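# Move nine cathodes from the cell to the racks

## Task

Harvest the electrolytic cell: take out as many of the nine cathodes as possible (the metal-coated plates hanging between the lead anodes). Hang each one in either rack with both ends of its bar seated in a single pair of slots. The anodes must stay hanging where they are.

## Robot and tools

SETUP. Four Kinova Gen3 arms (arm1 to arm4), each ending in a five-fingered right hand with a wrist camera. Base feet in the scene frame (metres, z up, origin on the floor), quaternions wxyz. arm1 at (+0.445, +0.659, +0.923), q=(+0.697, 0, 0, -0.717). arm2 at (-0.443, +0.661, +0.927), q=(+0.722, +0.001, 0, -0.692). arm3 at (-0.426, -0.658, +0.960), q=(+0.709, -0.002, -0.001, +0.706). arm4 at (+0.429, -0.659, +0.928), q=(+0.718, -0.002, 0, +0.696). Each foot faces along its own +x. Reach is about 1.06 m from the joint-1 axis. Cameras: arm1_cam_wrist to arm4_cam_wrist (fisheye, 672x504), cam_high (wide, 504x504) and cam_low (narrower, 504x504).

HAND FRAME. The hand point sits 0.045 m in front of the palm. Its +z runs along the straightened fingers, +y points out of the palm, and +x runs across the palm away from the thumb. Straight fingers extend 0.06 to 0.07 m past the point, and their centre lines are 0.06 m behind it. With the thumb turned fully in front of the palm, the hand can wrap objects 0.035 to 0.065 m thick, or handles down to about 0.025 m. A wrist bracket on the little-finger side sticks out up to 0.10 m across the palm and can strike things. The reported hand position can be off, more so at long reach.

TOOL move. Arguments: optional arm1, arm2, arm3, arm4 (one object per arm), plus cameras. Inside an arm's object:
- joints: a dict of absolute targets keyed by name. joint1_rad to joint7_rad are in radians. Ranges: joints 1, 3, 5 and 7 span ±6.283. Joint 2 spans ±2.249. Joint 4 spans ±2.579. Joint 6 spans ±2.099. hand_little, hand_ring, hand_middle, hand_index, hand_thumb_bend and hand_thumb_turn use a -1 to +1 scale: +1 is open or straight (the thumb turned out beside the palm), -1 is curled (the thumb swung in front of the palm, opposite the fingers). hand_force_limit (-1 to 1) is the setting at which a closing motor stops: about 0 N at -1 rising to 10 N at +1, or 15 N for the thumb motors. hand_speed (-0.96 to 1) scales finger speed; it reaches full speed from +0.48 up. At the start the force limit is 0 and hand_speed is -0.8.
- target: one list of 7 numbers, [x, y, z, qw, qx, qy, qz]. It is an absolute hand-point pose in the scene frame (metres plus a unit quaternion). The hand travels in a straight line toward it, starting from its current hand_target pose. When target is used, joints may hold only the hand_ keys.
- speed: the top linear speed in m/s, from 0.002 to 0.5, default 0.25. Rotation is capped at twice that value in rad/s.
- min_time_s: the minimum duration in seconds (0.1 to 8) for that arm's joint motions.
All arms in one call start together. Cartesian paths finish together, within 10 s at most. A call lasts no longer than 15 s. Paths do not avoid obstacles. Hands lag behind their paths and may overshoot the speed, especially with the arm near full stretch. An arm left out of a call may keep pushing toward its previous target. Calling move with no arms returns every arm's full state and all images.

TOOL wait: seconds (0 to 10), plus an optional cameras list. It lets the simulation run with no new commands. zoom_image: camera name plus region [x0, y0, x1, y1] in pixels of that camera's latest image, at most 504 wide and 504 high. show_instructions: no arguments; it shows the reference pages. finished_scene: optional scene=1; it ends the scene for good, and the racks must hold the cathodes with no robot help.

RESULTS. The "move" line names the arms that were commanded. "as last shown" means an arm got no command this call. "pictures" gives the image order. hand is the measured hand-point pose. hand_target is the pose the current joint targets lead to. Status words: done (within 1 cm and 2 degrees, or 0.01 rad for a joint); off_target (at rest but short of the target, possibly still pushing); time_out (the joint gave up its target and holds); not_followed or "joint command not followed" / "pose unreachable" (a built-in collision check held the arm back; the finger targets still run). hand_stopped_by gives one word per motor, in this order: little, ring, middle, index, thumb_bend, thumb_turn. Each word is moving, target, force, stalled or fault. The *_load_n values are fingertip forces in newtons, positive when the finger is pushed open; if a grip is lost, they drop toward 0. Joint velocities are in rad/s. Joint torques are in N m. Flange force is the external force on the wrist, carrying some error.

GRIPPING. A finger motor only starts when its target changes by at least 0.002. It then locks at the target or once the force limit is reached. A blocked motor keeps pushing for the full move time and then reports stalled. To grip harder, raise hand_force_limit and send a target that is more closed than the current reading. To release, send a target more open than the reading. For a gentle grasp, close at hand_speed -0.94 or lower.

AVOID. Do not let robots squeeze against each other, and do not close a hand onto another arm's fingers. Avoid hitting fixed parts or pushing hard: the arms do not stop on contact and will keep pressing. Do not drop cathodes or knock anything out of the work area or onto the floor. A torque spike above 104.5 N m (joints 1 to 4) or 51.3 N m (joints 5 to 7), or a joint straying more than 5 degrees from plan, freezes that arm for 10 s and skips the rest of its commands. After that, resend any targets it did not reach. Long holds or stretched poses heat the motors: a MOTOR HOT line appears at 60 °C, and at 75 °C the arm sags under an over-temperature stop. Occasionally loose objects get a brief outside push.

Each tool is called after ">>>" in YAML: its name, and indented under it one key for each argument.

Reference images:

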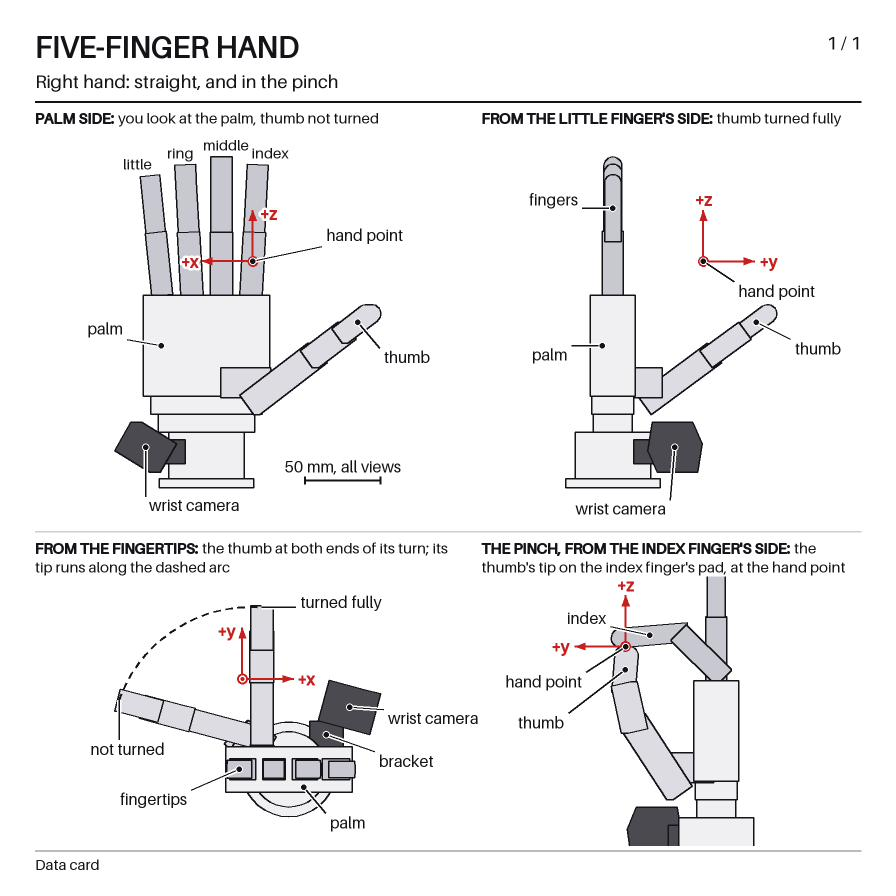

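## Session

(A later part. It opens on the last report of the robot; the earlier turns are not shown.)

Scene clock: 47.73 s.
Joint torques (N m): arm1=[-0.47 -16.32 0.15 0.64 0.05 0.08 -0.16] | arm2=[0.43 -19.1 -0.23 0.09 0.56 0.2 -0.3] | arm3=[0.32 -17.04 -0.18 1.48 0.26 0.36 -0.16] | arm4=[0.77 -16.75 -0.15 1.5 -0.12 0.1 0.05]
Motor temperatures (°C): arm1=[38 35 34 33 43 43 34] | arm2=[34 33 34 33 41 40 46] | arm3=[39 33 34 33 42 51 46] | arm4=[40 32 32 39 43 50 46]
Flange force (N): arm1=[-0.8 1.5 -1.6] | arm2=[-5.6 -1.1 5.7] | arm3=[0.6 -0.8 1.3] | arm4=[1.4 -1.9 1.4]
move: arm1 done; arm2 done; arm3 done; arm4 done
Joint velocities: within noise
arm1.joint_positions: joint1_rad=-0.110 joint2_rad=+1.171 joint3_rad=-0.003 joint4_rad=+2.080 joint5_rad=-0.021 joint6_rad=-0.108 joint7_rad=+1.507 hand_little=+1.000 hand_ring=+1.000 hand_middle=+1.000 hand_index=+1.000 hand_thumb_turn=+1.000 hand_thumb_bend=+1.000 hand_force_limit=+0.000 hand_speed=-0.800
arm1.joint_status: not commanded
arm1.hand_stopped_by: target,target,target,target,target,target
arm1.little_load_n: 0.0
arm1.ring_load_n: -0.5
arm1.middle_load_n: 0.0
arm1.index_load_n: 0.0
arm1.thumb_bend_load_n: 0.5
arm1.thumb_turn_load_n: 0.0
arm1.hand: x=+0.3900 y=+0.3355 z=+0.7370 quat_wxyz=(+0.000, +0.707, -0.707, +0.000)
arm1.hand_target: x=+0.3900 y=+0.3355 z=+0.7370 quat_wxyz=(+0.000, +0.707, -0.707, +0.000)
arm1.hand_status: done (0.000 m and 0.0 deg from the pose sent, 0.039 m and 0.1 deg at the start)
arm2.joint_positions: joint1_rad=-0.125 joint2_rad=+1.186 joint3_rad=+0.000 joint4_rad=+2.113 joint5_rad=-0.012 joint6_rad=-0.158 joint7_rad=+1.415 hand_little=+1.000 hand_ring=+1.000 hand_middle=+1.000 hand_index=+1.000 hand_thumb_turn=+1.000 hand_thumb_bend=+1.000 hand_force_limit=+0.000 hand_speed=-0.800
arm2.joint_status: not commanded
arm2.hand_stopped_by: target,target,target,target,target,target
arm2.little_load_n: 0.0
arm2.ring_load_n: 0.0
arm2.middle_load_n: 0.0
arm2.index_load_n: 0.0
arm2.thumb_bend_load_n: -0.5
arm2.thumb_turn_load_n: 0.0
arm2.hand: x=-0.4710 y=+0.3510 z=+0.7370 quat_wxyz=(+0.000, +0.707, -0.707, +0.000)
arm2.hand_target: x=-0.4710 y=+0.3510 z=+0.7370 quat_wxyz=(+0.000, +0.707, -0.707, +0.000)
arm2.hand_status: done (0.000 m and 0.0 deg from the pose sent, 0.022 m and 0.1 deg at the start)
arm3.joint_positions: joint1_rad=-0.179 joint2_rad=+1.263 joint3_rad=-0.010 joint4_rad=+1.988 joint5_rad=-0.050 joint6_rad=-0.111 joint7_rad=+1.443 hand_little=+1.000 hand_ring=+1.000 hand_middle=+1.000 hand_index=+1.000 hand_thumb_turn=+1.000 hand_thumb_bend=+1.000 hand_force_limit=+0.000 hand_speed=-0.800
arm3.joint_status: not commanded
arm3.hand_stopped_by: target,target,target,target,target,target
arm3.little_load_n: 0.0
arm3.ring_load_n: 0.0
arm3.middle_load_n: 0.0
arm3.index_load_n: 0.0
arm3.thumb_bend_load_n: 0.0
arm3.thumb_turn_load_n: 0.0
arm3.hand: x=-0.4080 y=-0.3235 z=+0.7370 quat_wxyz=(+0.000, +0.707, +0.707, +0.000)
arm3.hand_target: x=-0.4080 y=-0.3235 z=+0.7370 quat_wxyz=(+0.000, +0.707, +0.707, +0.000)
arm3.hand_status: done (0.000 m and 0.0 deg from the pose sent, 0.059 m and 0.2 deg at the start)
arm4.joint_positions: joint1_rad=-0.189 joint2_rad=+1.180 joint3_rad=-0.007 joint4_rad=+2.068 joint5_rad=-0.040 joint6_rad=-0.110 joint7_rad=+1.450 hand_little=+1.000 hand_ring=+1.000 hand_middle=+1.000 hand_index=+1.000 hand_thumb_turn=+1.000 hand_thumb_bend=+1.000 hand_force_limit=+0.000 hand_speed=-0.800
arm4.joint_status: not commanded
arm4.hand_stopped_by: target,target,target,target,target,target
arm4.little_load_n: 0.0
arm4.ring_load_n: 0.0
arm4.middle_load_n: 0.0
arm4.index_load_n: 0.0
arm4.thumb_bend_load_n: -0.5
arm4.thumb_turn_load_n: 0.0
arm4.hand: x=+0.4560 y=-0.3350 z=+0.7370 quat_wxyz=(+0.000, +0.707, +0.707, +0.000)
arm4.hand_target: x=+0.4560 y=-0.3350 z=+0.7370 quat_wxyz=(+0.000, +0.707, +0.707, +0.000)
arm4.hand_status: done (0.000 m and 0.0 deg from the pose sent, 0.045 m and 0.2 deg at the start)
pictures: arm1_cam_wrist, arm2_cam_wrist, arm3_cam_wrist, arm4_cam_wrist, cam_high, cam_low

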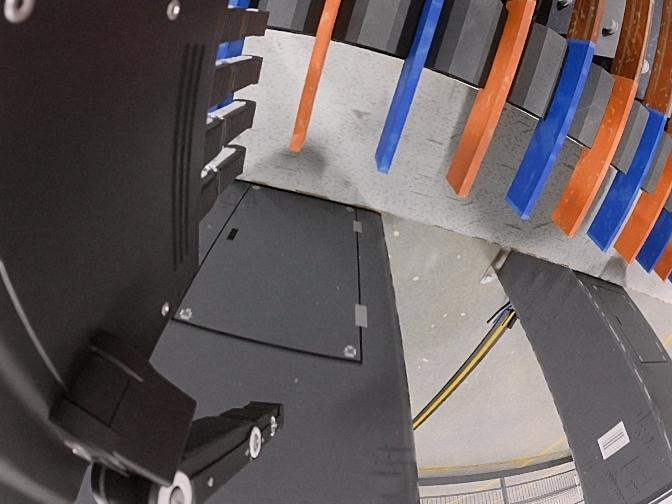

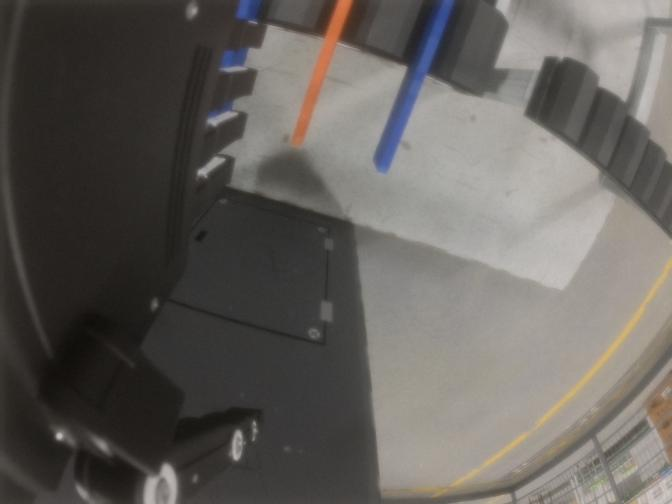

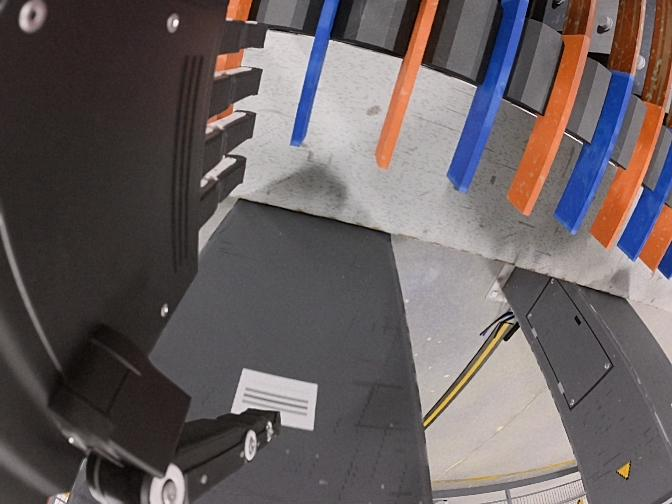

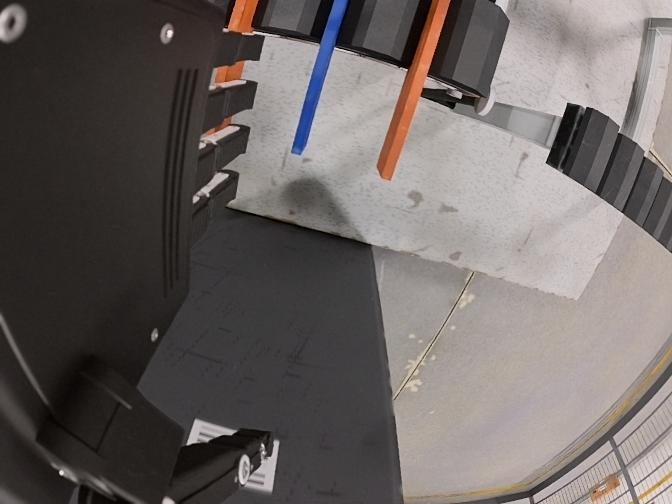

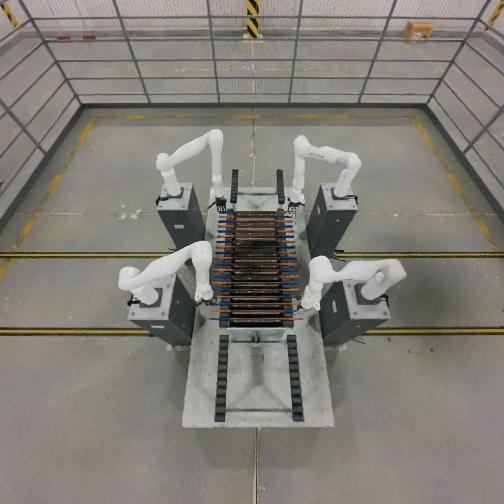

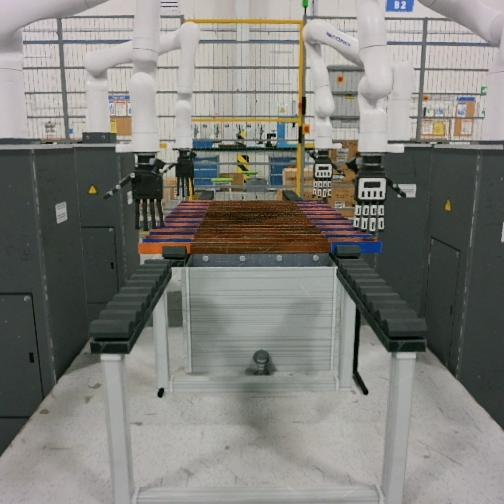

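>>> zoom_image:
  camera: "cam_low"
  region: [330, 190, 400, 270]

>>> zoom_image:
  camera: "cam_low"
  region: [120, 190, 190, 270]

>>> zoom_image:
  camera: "cam_high"
  region: [200, 290, 240, 330]

>>> zoom_image:
  camera: "cam_high"
  region: [280, 290, 320, 330]

Scaled by 6.300 from the camera's image (finer frame: 720x720).

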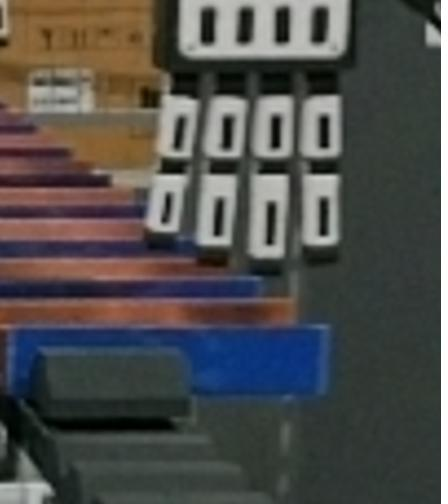

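Scaled by 6.300 from the camera's image (finer frame: 720x720).

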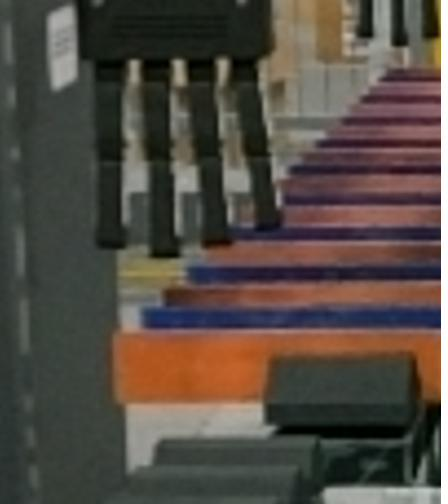

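Scaled by 12.600 from the camera's image (finer frame: 720x720).

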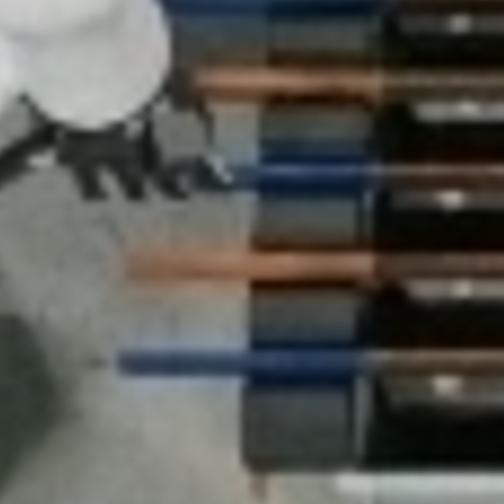

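Scaled by 12.600 from the camera's image (finer frame: 720x720).

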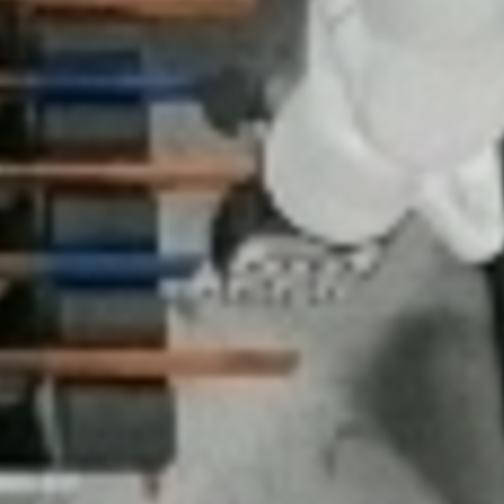

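>>> move:
  arm1: {"target": [0.393, 0.345, 0.700, 0, 0.7071, -0.7071, 0], "speed": 0.08}
  arm2: {"target": [-0.475, 0.351, 0.700, 0, 0.7071, -0.7071, 0], "speed": 0.08}
  arm3: {"target": [-0.409, -0.3235, 0.700, 0, 0.7071, 0.7071, 0], "speed": 0.08}
  arm4: {"target": [0.459, -0.332, 0.700, 0, 0.7071, 0.7071, 0], "speed": 0.08}
  cameras: ["all"]

>>> zoom_image:
  camera: "cam_low"
  region: [330, 190, 400, 270]

>>> zoom_image:
  camera: "cam_low"
  region: [120, 190, 190, 270]

>>> zoom_image:
  camera: "arm1_cam_wrist"
  region: [180, 0, 420, 240]

>>> zoom_image:
  camera: "arm2_cam_wrist"
  region: [180, 0, 420, 240]

>>> zoom_image:
  camera: "arm3_cam_wrist"
  region: [180, 0, 420, 240]

>>> zoom_image:
  camera: "arm4_cam_wrist"
  region: [180, 0, 420, 240]

Scene clock: 60.90 s.
Joint torques (N m): arm1=[-0.38 -16.34 0.24 1.29 0.06 0.1 -0.16] | arm2=[0.4 -19.27 -0.2 0.53 0.54 0.22 -0.26] | arm3=[0.27 -17.18 -0.12 1.81 0.32 0.34 -0.21] | arm4=[0.8 -17.09 -0.14 1.76 -0.08 0.09 0.05]
Motor temperatures (°C): arm1=[38 35 34 33 43 43 34] | arm2=[34 33 34 32 40 40 46] | arm3=[39 33 34 33 42 51 46] | arm4=[40 32 32 39 43 50 46]
Flange force (N): arm1=[-0.7 1.2 -1.6] | arm2=[-5.6 -1.0 4.9] | arm3=[0.9 -0.8 1.3] | arm4=[1.3 -1.9 1.5]
move: arm1 done; arm2 done; arm3 done; arm4 done
Joint velocities: within noise
arm1.joint_positions: joint1_rad=-0.119 joint2_rad=+1.273 joint3_rad=-0.006 joint4_rad=+2.055 joint5_rad=-0.027 joint6_rad=-0.186 joint7_rad=+1.504 hand_little=+1.000 hand_ring=+1.000 hand_middle=+1.000 hand_index=+1.000 hand_thumb_turn=+1.000 hand_thumb_bend=+1.000 hand_force_limit=+0.000 hand_speed=-0.800
arm1.joint_status: not commanded
arm1.hand_stopped_by: target,target,target,target,target,target
arm1.little_load_n: 0.0
arm1.ring_load_n: 0.0
arm1.middle_load_n: 0.0
arm1.index_load_n: -0.5
arm1.thumb_bend_load_n: 0.0
arm1.thumb_turn_load_n: 0.0
arm1.hand: x=+0.3930 y=+0.3450 z=+0.7000 quat_wxyz=(+0.000, +0.707, -0.707, +0.000)
arm1.hand_target: x=+0.3930 y=+0.3450 z=+0.7000 quat_wxyz=(+0.000, +0.707, -0.707, +0.000)
arm1.hand_status: done (0.000 m and 0.0 deg from the pose sent, 0.038 m and 0.0 deg at the start)
arm2.joint_positions: joint1_rad=-0.113 joint2_rad=+1.286 joint3_rad=+0.001 joint4_rad=+2.059 joint5_rad=-0.006 joint6_rad=-0.204 joint7_rad=+1.421 hand_little=+1.000 hand_ring=+1.000 hand_middle=+1.000 hand_index=+1.000 hand_thumb_turn=+1.000 hand_thumb_bend=+1.000 hand_force_limit=+0.000 hand_speed=-0.800
arm2.joint_status: not commanded
arm2.hand_stopped_by: target,target,target,target,target,target
arm2.little_load_n: 0.0
arm2.ring_load_n: 0.0
arm2.middle_load_n: -0.5
arm2.index_load_n: 0.0
arm2.thumb_bend_load_n: 0.0
arm2.thumb_turn_load_n: 0.0
arm2.hand: x=-0.4750 y=+0.3510 z=+0.7000 quat_wxyz=(+0.000, +0.707, -0.707, +0.000)
arm2.hand_target: x=-0.4750 y=+0.3510 z=+0.7000 quat_wxyz=(+0.000, +0.707, -0.707, +0.000)
arm2.hand_status: done (0.000 m and 0.0 deg from the pose sent, 0.037 m and 0.0 deg at the start)
arm3.joint_positions: joint1_rad=-0.180 joint2_rad=+1.357 joint3_rad=-0.011 joint4_rad=+1.926 joint5_rad=-0.051 joint6_rad=-0.143 joint7_rad=+1.443 hand_little=+1.000 hand_ring=+1.000 hand_middle=+1.000 hand_index=+1.000 hand_thumb_turn=+1.000 hand_thumb_bend=+1.000 hand_force_limit=+0.000 hand_speed=-0.800
arm3.joint_status: not commanded
arm3.hand_stopped_by: target,target,target,target,target,target
arm3.little_load_n: -0.5
arm3.ring_load_n: 0.0
arm3.middle_load_n: 0.0
arm3.index_load_n: 0.0
arm3.thumb_bend_load_n: 0.0
arm3.thumb_turn_load_n: 0.0
arm3.hand: x=-0.4090 y=-0.3235 z=+0.7000 quat_wxyz=(+0.000, +0.707, +0.707, +0.000)
arm3.hand_target: x=-0.4090 y=-0.3235 z=+0.7000 quat_wxyz=(+0.000, +0.707, +0.707, +0.000)
arm3.hand_status: done (0.000 m and 0.0 deg from the pose sent, 0.037 m and 0.0 deg at the start)
arm4.joint_positions: joint1_rad=-0.179 joint2_rad=+1.277 joint3_rad=-0.007 joint4_rad=+2.006 joint5_rad=-0.034 joint6_rad=-0.145 joint7_rad=+1.454 hand_little=+1.000 hand_ring=+1.000 hand_middle=+1.000 hand_index=+1.000 hand_thumb_turn=+1.000 hand_thumb_bend=+1.000 hand_force_limit=+0.000 hand_speed=-0.800
arm4.joint_status: not commanded
arm4.hand_stopped_by: target,target,target,target,target,target
arm4.little_load_n: 0.0
arm4.ring_load_n: 0.0
arm4.middle_load_n: 0.0
arm4.index_load_n: 0.0
arm4.thumb_bend_load_n: 0.0
arm4.thumb_turn_load_n: 0.0
arm4.hand: x=+0.4590 y=-0.3320 z=+0.7000 quat_wxyz=(+0.000, +0.707, +0.707, +0.000)
arm4.hand_target: x=+0.4590 y=-0.3320 z=+0.7000 quat_wxyz=(+0.000, +0.707, +0.707, +0.000)
arm4.hand_status: done (0.000 m and 0.0 deg from the pose sent, 0.037 m and 0.0 deg at the start)
pictures: arm1_cam_wrist, arm2_cam_wrist, arm3_cam_wrist, arm4_cam_wrist, cam_high, cam_low

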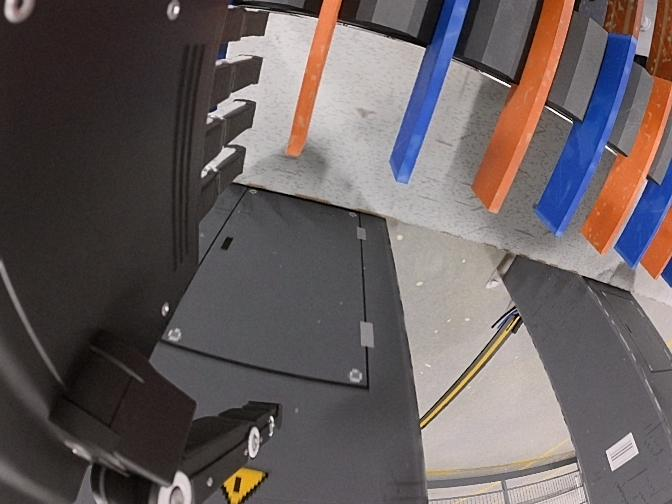

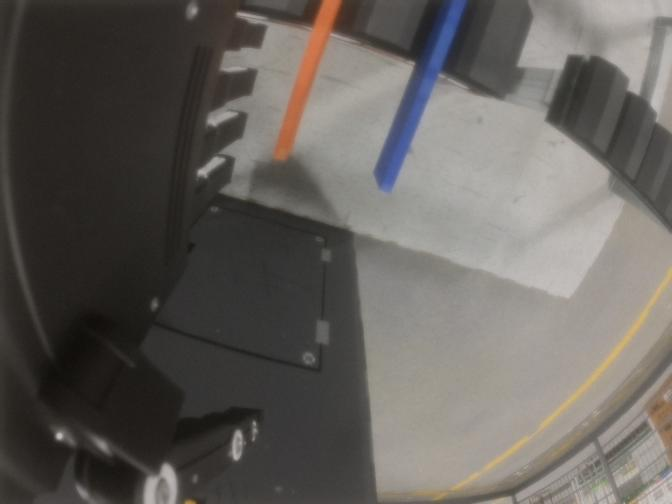

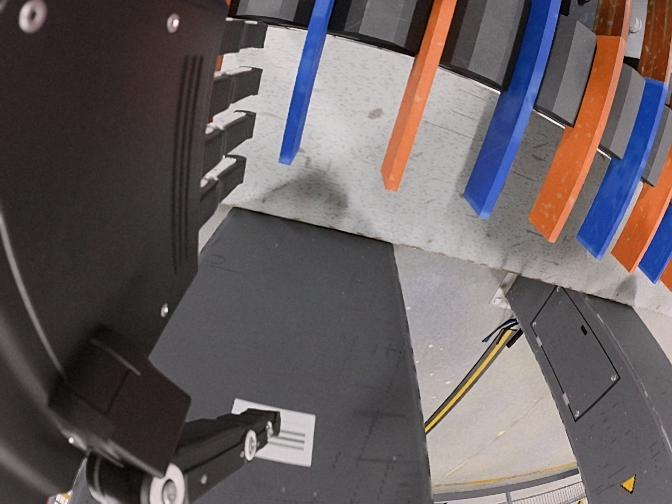

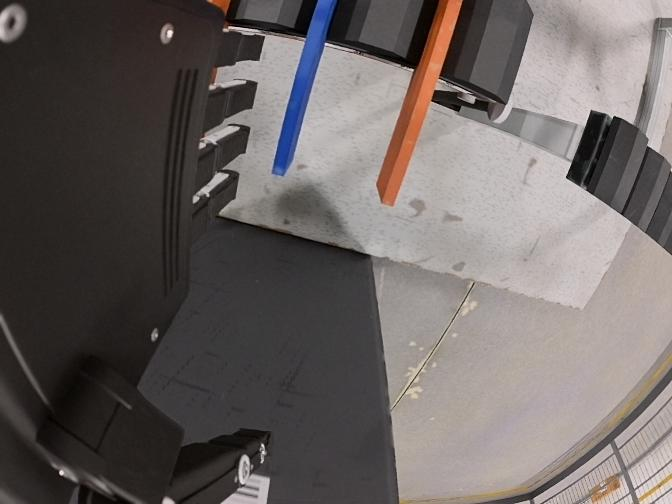

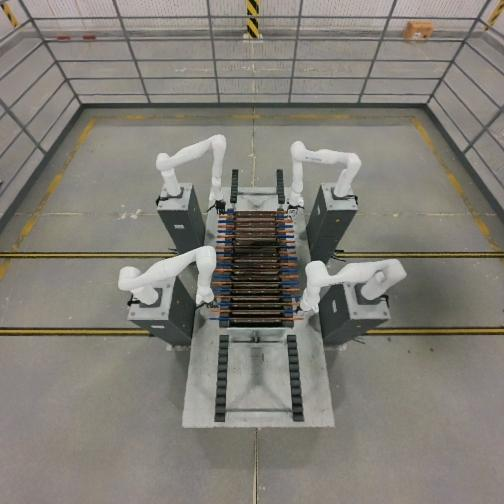

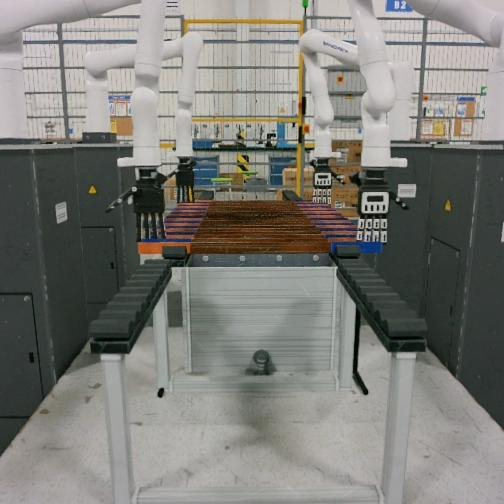

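Scaled by 6.300 from the camera's image (finer frame: 720x720).

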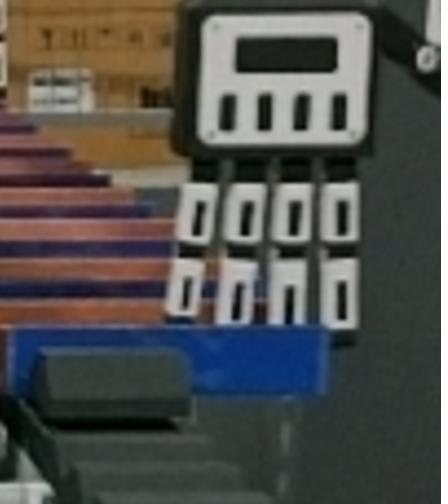

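Scaled by 6.300 from the camera's image (finer frame: 720x720).

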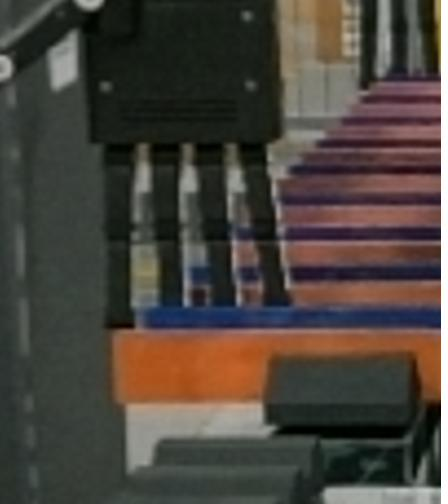

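Scaled by 2.100 from the camera's image (finer frame: 960x720).

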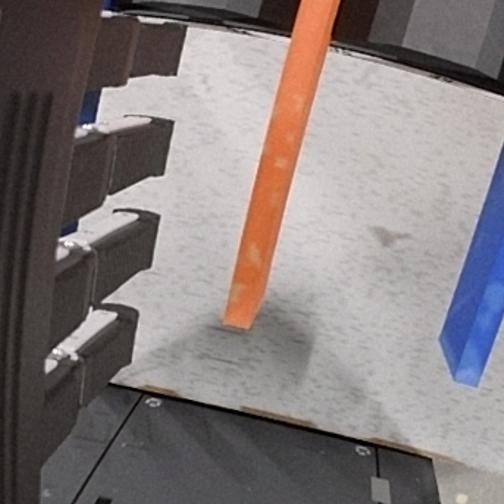

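Scaled by 2.100 from the camera's image (finer frame: 960x720).

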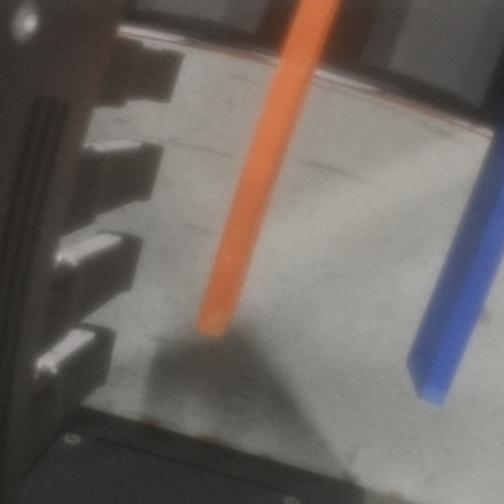

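Scaled by 2.100 from the camera's image (finer frame: 960x720).

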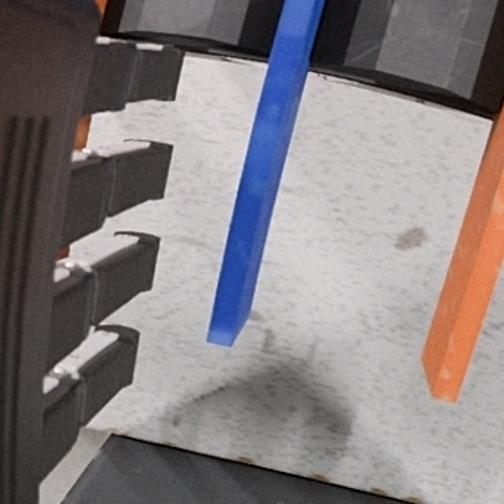

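Scaled by 2.100 from the camera's image (finer frame: 960x720).

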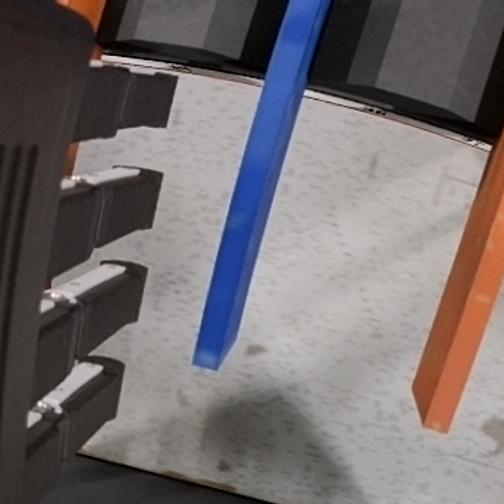

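>>> move:
  arm1: {"target": [0.392, 0.3495, 0.633, 0, 0.7071, -0.7071, 0], "speed": 0.1}
  arm2: {"target": [-0.476, 0.3535, 0.633, 0, 0.7071, -0.7071, 0], "speed": 0.1}
  arm3: {"target": [-0.410, -0.3245, 0.633, 0, 0.7071, 0.7071, 0], "speed": 0.1}
  arm4: {"target": [0.458, -0.332, 0.633, 0, 0.7071, 0.7071, 0], "speed": 0.1}
  cameras: ["all"]

>>> zoom_image:
  camera: "cam_low"
  region: [330, 190, 400, 270]

>>> zoom_image:
  camera: "cam_low"
  region: [120, 190, 190, 270]

>>> zoom_image:
  camera: "arm1_cam_wrist"
  region: [180, 0, 420, 240]

>>> zoom_image:
  camera: "arm2_cam_wrist"
  region: [180, 0, 420, 240]

>>> zoom_image:
  camera: "arm3_cam_wrist"
  region: [180, 0, 420, 240]

>>> zoom_image:
  camera: "arm4_cam_wrist"
  region: [180, 0, 420, 240]

Scene clock: 66.57 s.
Joint torques (N m): arm1=[-0.43 -16.52 0.19 1.77 -0.01 0.09 -0.22] | arm2=[0.47 -19.55 -0.25 0.92 0.55 0.25 -0.27] | arm3=[0.17 -17.4 -0.13 2.09 0.24 0.34 -0.21] | arm4=[0.81 -17.38 -0.15 2.14 -0.1 0.1 0.05]
Motor temperatures (°C): arm1=[38 35 34 33 43 43 34] | arm2=[34 33 34 32 40 40 46] | arm3=[39 33 34 33 42 51 46] | arm4=[40 32 32 39 43 49 45]
Flange force (N): arm1=[-0.6 1.5 -1.8] | arm2=[-5.9 -1.1 3.9] | arm3=[0.9 -0.4 1.7] | arm4=[1.2 -1.8 1.8]
move: arm1 done; arm2 done; arm3 done; arm4 done
Joint velocities: within noise
arm1.joint_positions: joint1_rad=-0.116 joint2_rad=+1.447 joint3_rad=-0.007 joint4_rad=+1.946 joint5_rad=-0.025 joint6_rad=-0.251 joint7_rad=+1.506 hand_little=+1.000 hand_ring=+1.000 hand_middle=+1.000 hand_index=+1.000 hand_thumb_turn=+1.000 hand_thumb_bend=+1.000 hand_force_limit=+0.000 hand_speed=-0.800
arm1.joint_status: not commanded
arm1.hand_stopped_by: target,target,target,target,target,target
arm1.little_load_n: 0.0
arm1.ring_load_n: 0.0
arm1.middle_load_n: 0.0
arm1.index_load_n: 0.0
arm1.thumb_bend_load_n: 0.0
arm1.thumb_turn_load_n: 0.0
arm1.hand: x=+0.3920 y=+0.3495 z=+0.6330 quat_wxyz=(+0.000, +0.707, -0.707, +0.000)
arm1.hand_target: x=+0.3920 y=+0.3495 z=+0.6330 quat_wxyz=(+0.000, +0.707, -0.707, +0.000)
arm1.hand_status: done (0.000 m and 0.0 deg from the pose sent, 0.067 m and 0.0 deg at the start)
arm2.joint_positions: joint1_rad=-0.111 joint2_rad=+1.458 joint3_rad=+0.001 joint4_rad=+1.941 joint5_rad=-0.005 joint6_rad=-0.259 joint7_rad=+1.422 hand_little=+1.000 hand_ring=+1.000 hand_middle=+1.000 hand_index=+1.000 hand_thumb_turn=+1.000 hand_thumb_bend=+1.000 hand_force_limit=+0.000 hand_speed=-0.800
arm2.joint_status: not commanded
arm2.hand_stopped_by: target,target,target,target,target,target
arm2.little_load_n: 0.0
arm2.ring_load_n: 0.0
arm2.middle_load_n: 0.0
arm2.index_load_n: 0.0
arm2.thumb_bend_load_n: 0.0
arm2.thumb_turn_load_n: 0.0
arm2.hand: x=-0.4760 y=+0.3535 z=+0.6330 quat_wxyz=(+0.000, +0.707, -0.707, +0.000)
arm2.hand_target: x=-0.4760 y=+0.3535 z=+0.6330 quat_wxyz=(+0.000, +0.707, -0.707, +0.000)
arm2.hand_status: done (0.000 m and 0.0 deg from the pose sent, 0.067 m and 0.0 deg at the start)
arm3.joint_positions: joint1_rad=-0.183 joint2_rad=+1.521 joint3_rad=-0.013 joint4_rad=+1.793 joint5_rad=-0.052 joint6_rad=-0.175 joint7_rad=+1.443 hand_little=+1.000 hand_ring=+1.000 hand_middle=+1.000 hand_index=+1.000 hand_thumb_turn=+1.000 hand_thumb_bend=+1.000 hand_force_limit=+0.000 hand_speed=-0.800
arm3.joint_status: not commanded
arm3.hand_stopped_by: target,target,target,target,target,target
arm3.little_load_n: 0.0
arm3.ring_load_n: 0.0
arm3.middle_load_n: 0.0
arm3.index_load_n: 0.0
arm3.thumb_bend_load_n: 0.0
arm3.thumb_turn_load_n: 0.0
arm3.hand: x=-0.4100 y=-0.3245 z=+0.6330 quat_wxyz=(+0.000, +0.707, +0.707, +0.000)
arm3.hand_target: x=-0.4100 y=-0.3245 z=+0.6330 quat_wxyz=(+0.000, +0.707, +0.707, +0.000)
arm3.hand_status: done (0.000 m and 0.0 deg from the pose sent, 0.067 m and 0.0 deg at the start)
arm4.joint_positions: joint1_rad=-0.181 joint2_rad=+1.446 joint3_rad=-0.009 joint4_rad=+1.884 joint5_rad=-0.035 joint6_rad=-0.191 joint7_rad=+1.454 hand_little=+1.000 hand_ring=+1.000 hand_middle=+1.000 hand_index=+1.000 hand_thumb_turn=+1.000 hand_thumb_bend=+1.000 hand_force_limit=+0.000 hand_speed=-0.800
arm4.joint_status: not commanded
arm4.hand_stopped_by: target,target,target,target,target,target
arm4.little_load_n: 0.0
arm4.ring_load_n: 0.0
arm4.middle_load_n: 0.0
arm4.index_load_n: 0.0
arm4.thumb_bend_load_n: 0.0
arm4.thumb_turn_load_n: 0.0
arm4.hand: x=+0.4580 y=-0.3320 z=+0.6330 quat_wxyz=(+0.000, +0.707, +0.707, +0.000)
arm4.hand_target: x=+0.4580 y=-0.3320 z=+0.6330 quat_wxyz=(+0.000, +0.707, +0.707, +0.000)
arm4.hand_status: done (0.000 m and 0.0 deg from the pose sent, 0.067 m and 0.0 deg at the start)
pictures: arm1_cam_wrist, arm2_cam_wrist, arm3_cam_wrist, arm4_cam_wrist, cam_high, cam_low

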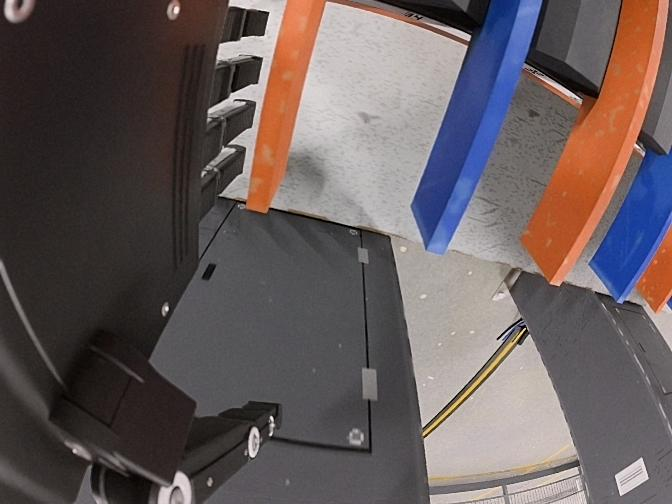

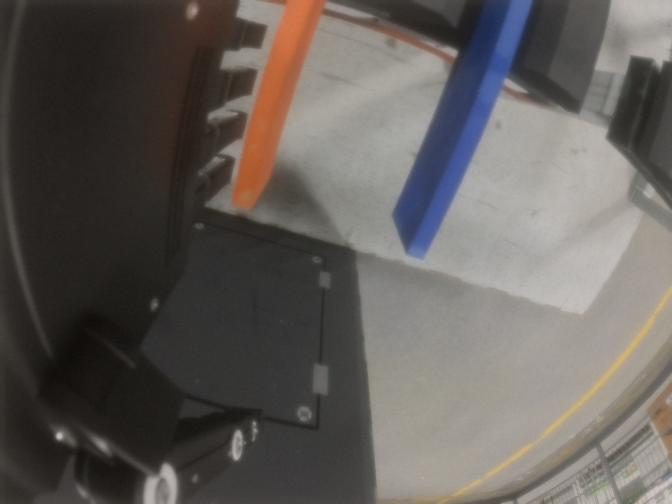

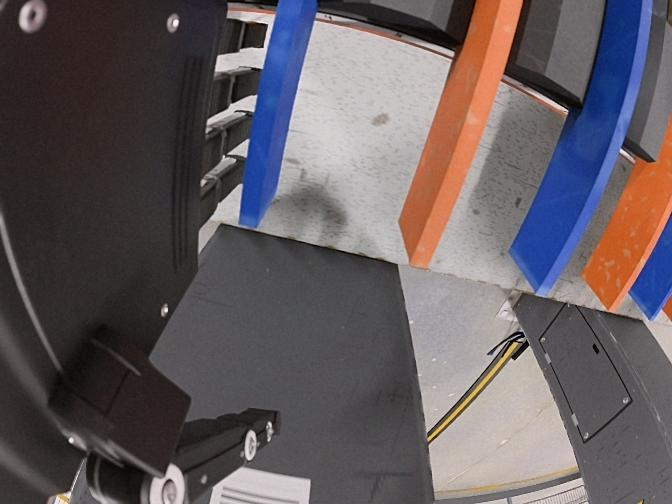

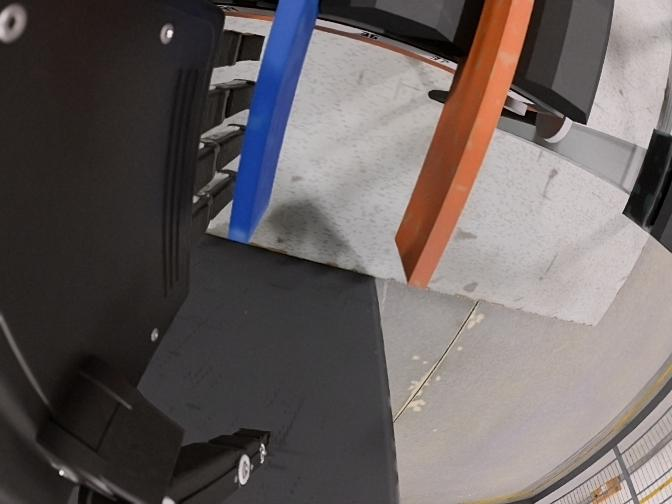

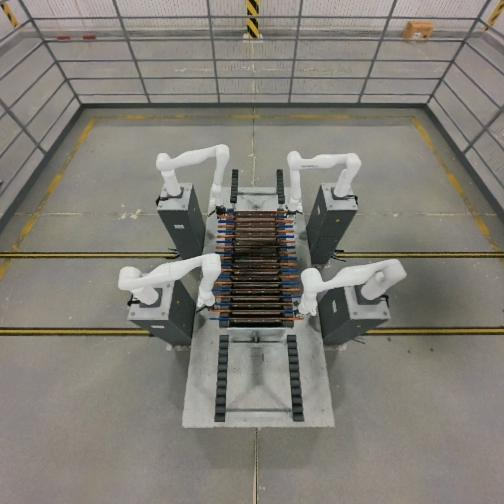

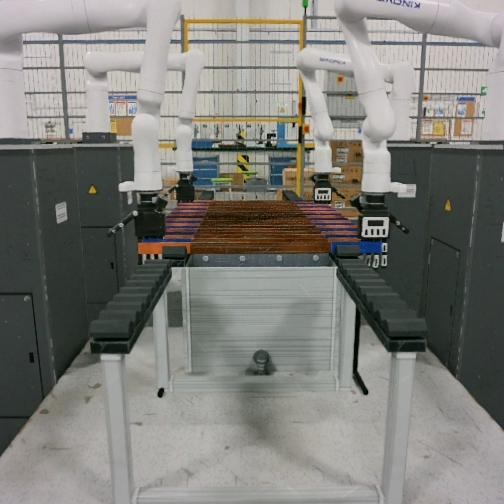

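Scaled by 6.300 from the camera's image (finer frame: 720x720).

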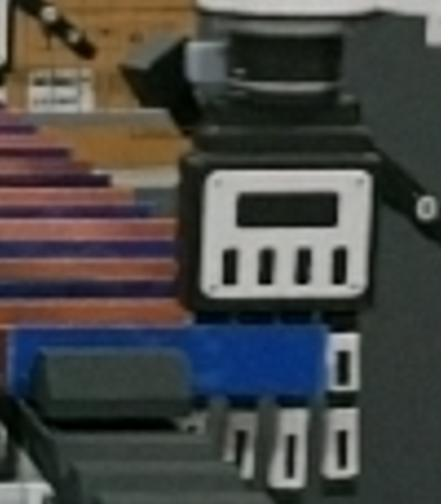

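Scaled by 6.300 from the camera's image (finer frame: 720x720).

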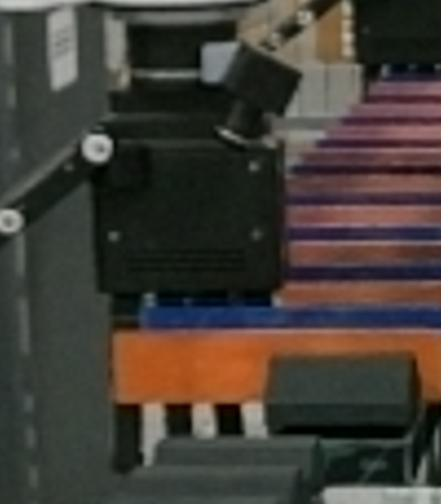

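Scaled by 2.100 from the camera's image (finer frame: 960x720).

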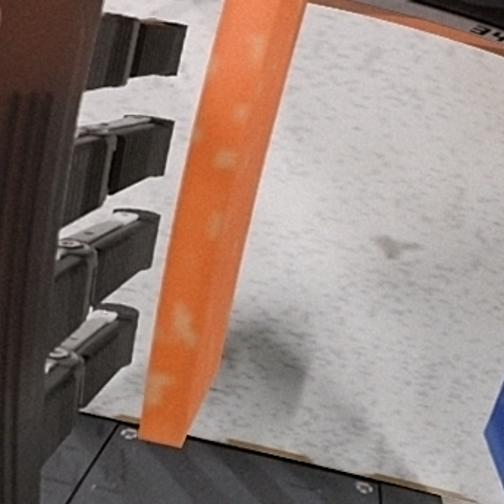

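Scaled by 2.100 from the camera's image (finer frame: 960x720).

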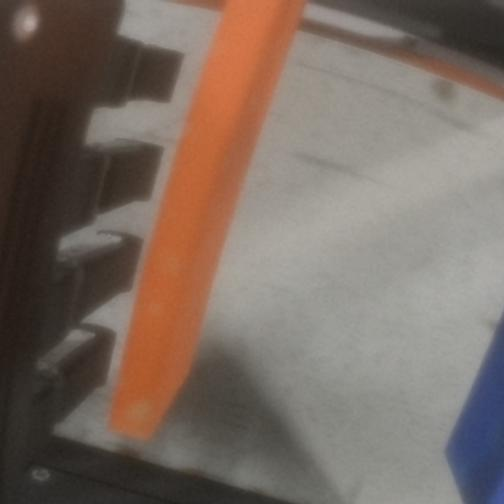

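Scaled by 2.100 from the camera's image (finer frame: 960x720).

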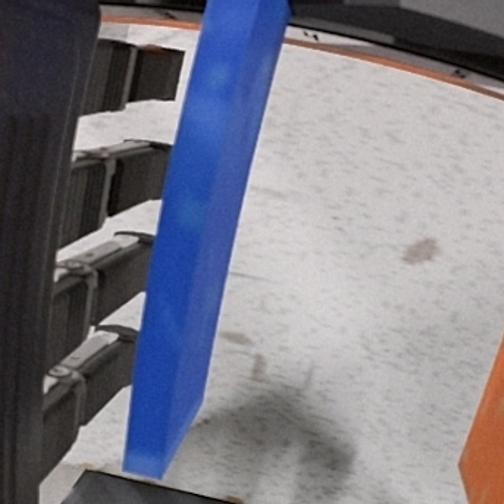

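Scaled by 2.100 from the camera's image (finer frame: 960x720).

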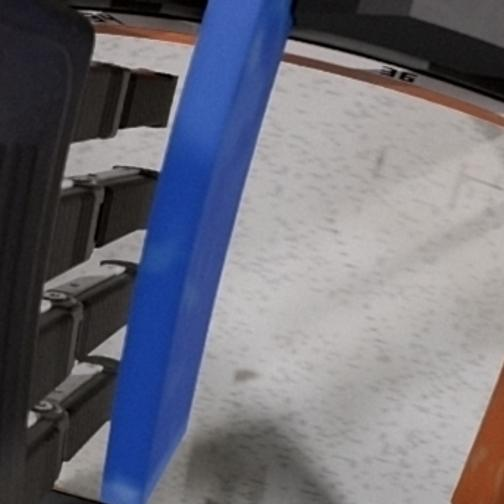

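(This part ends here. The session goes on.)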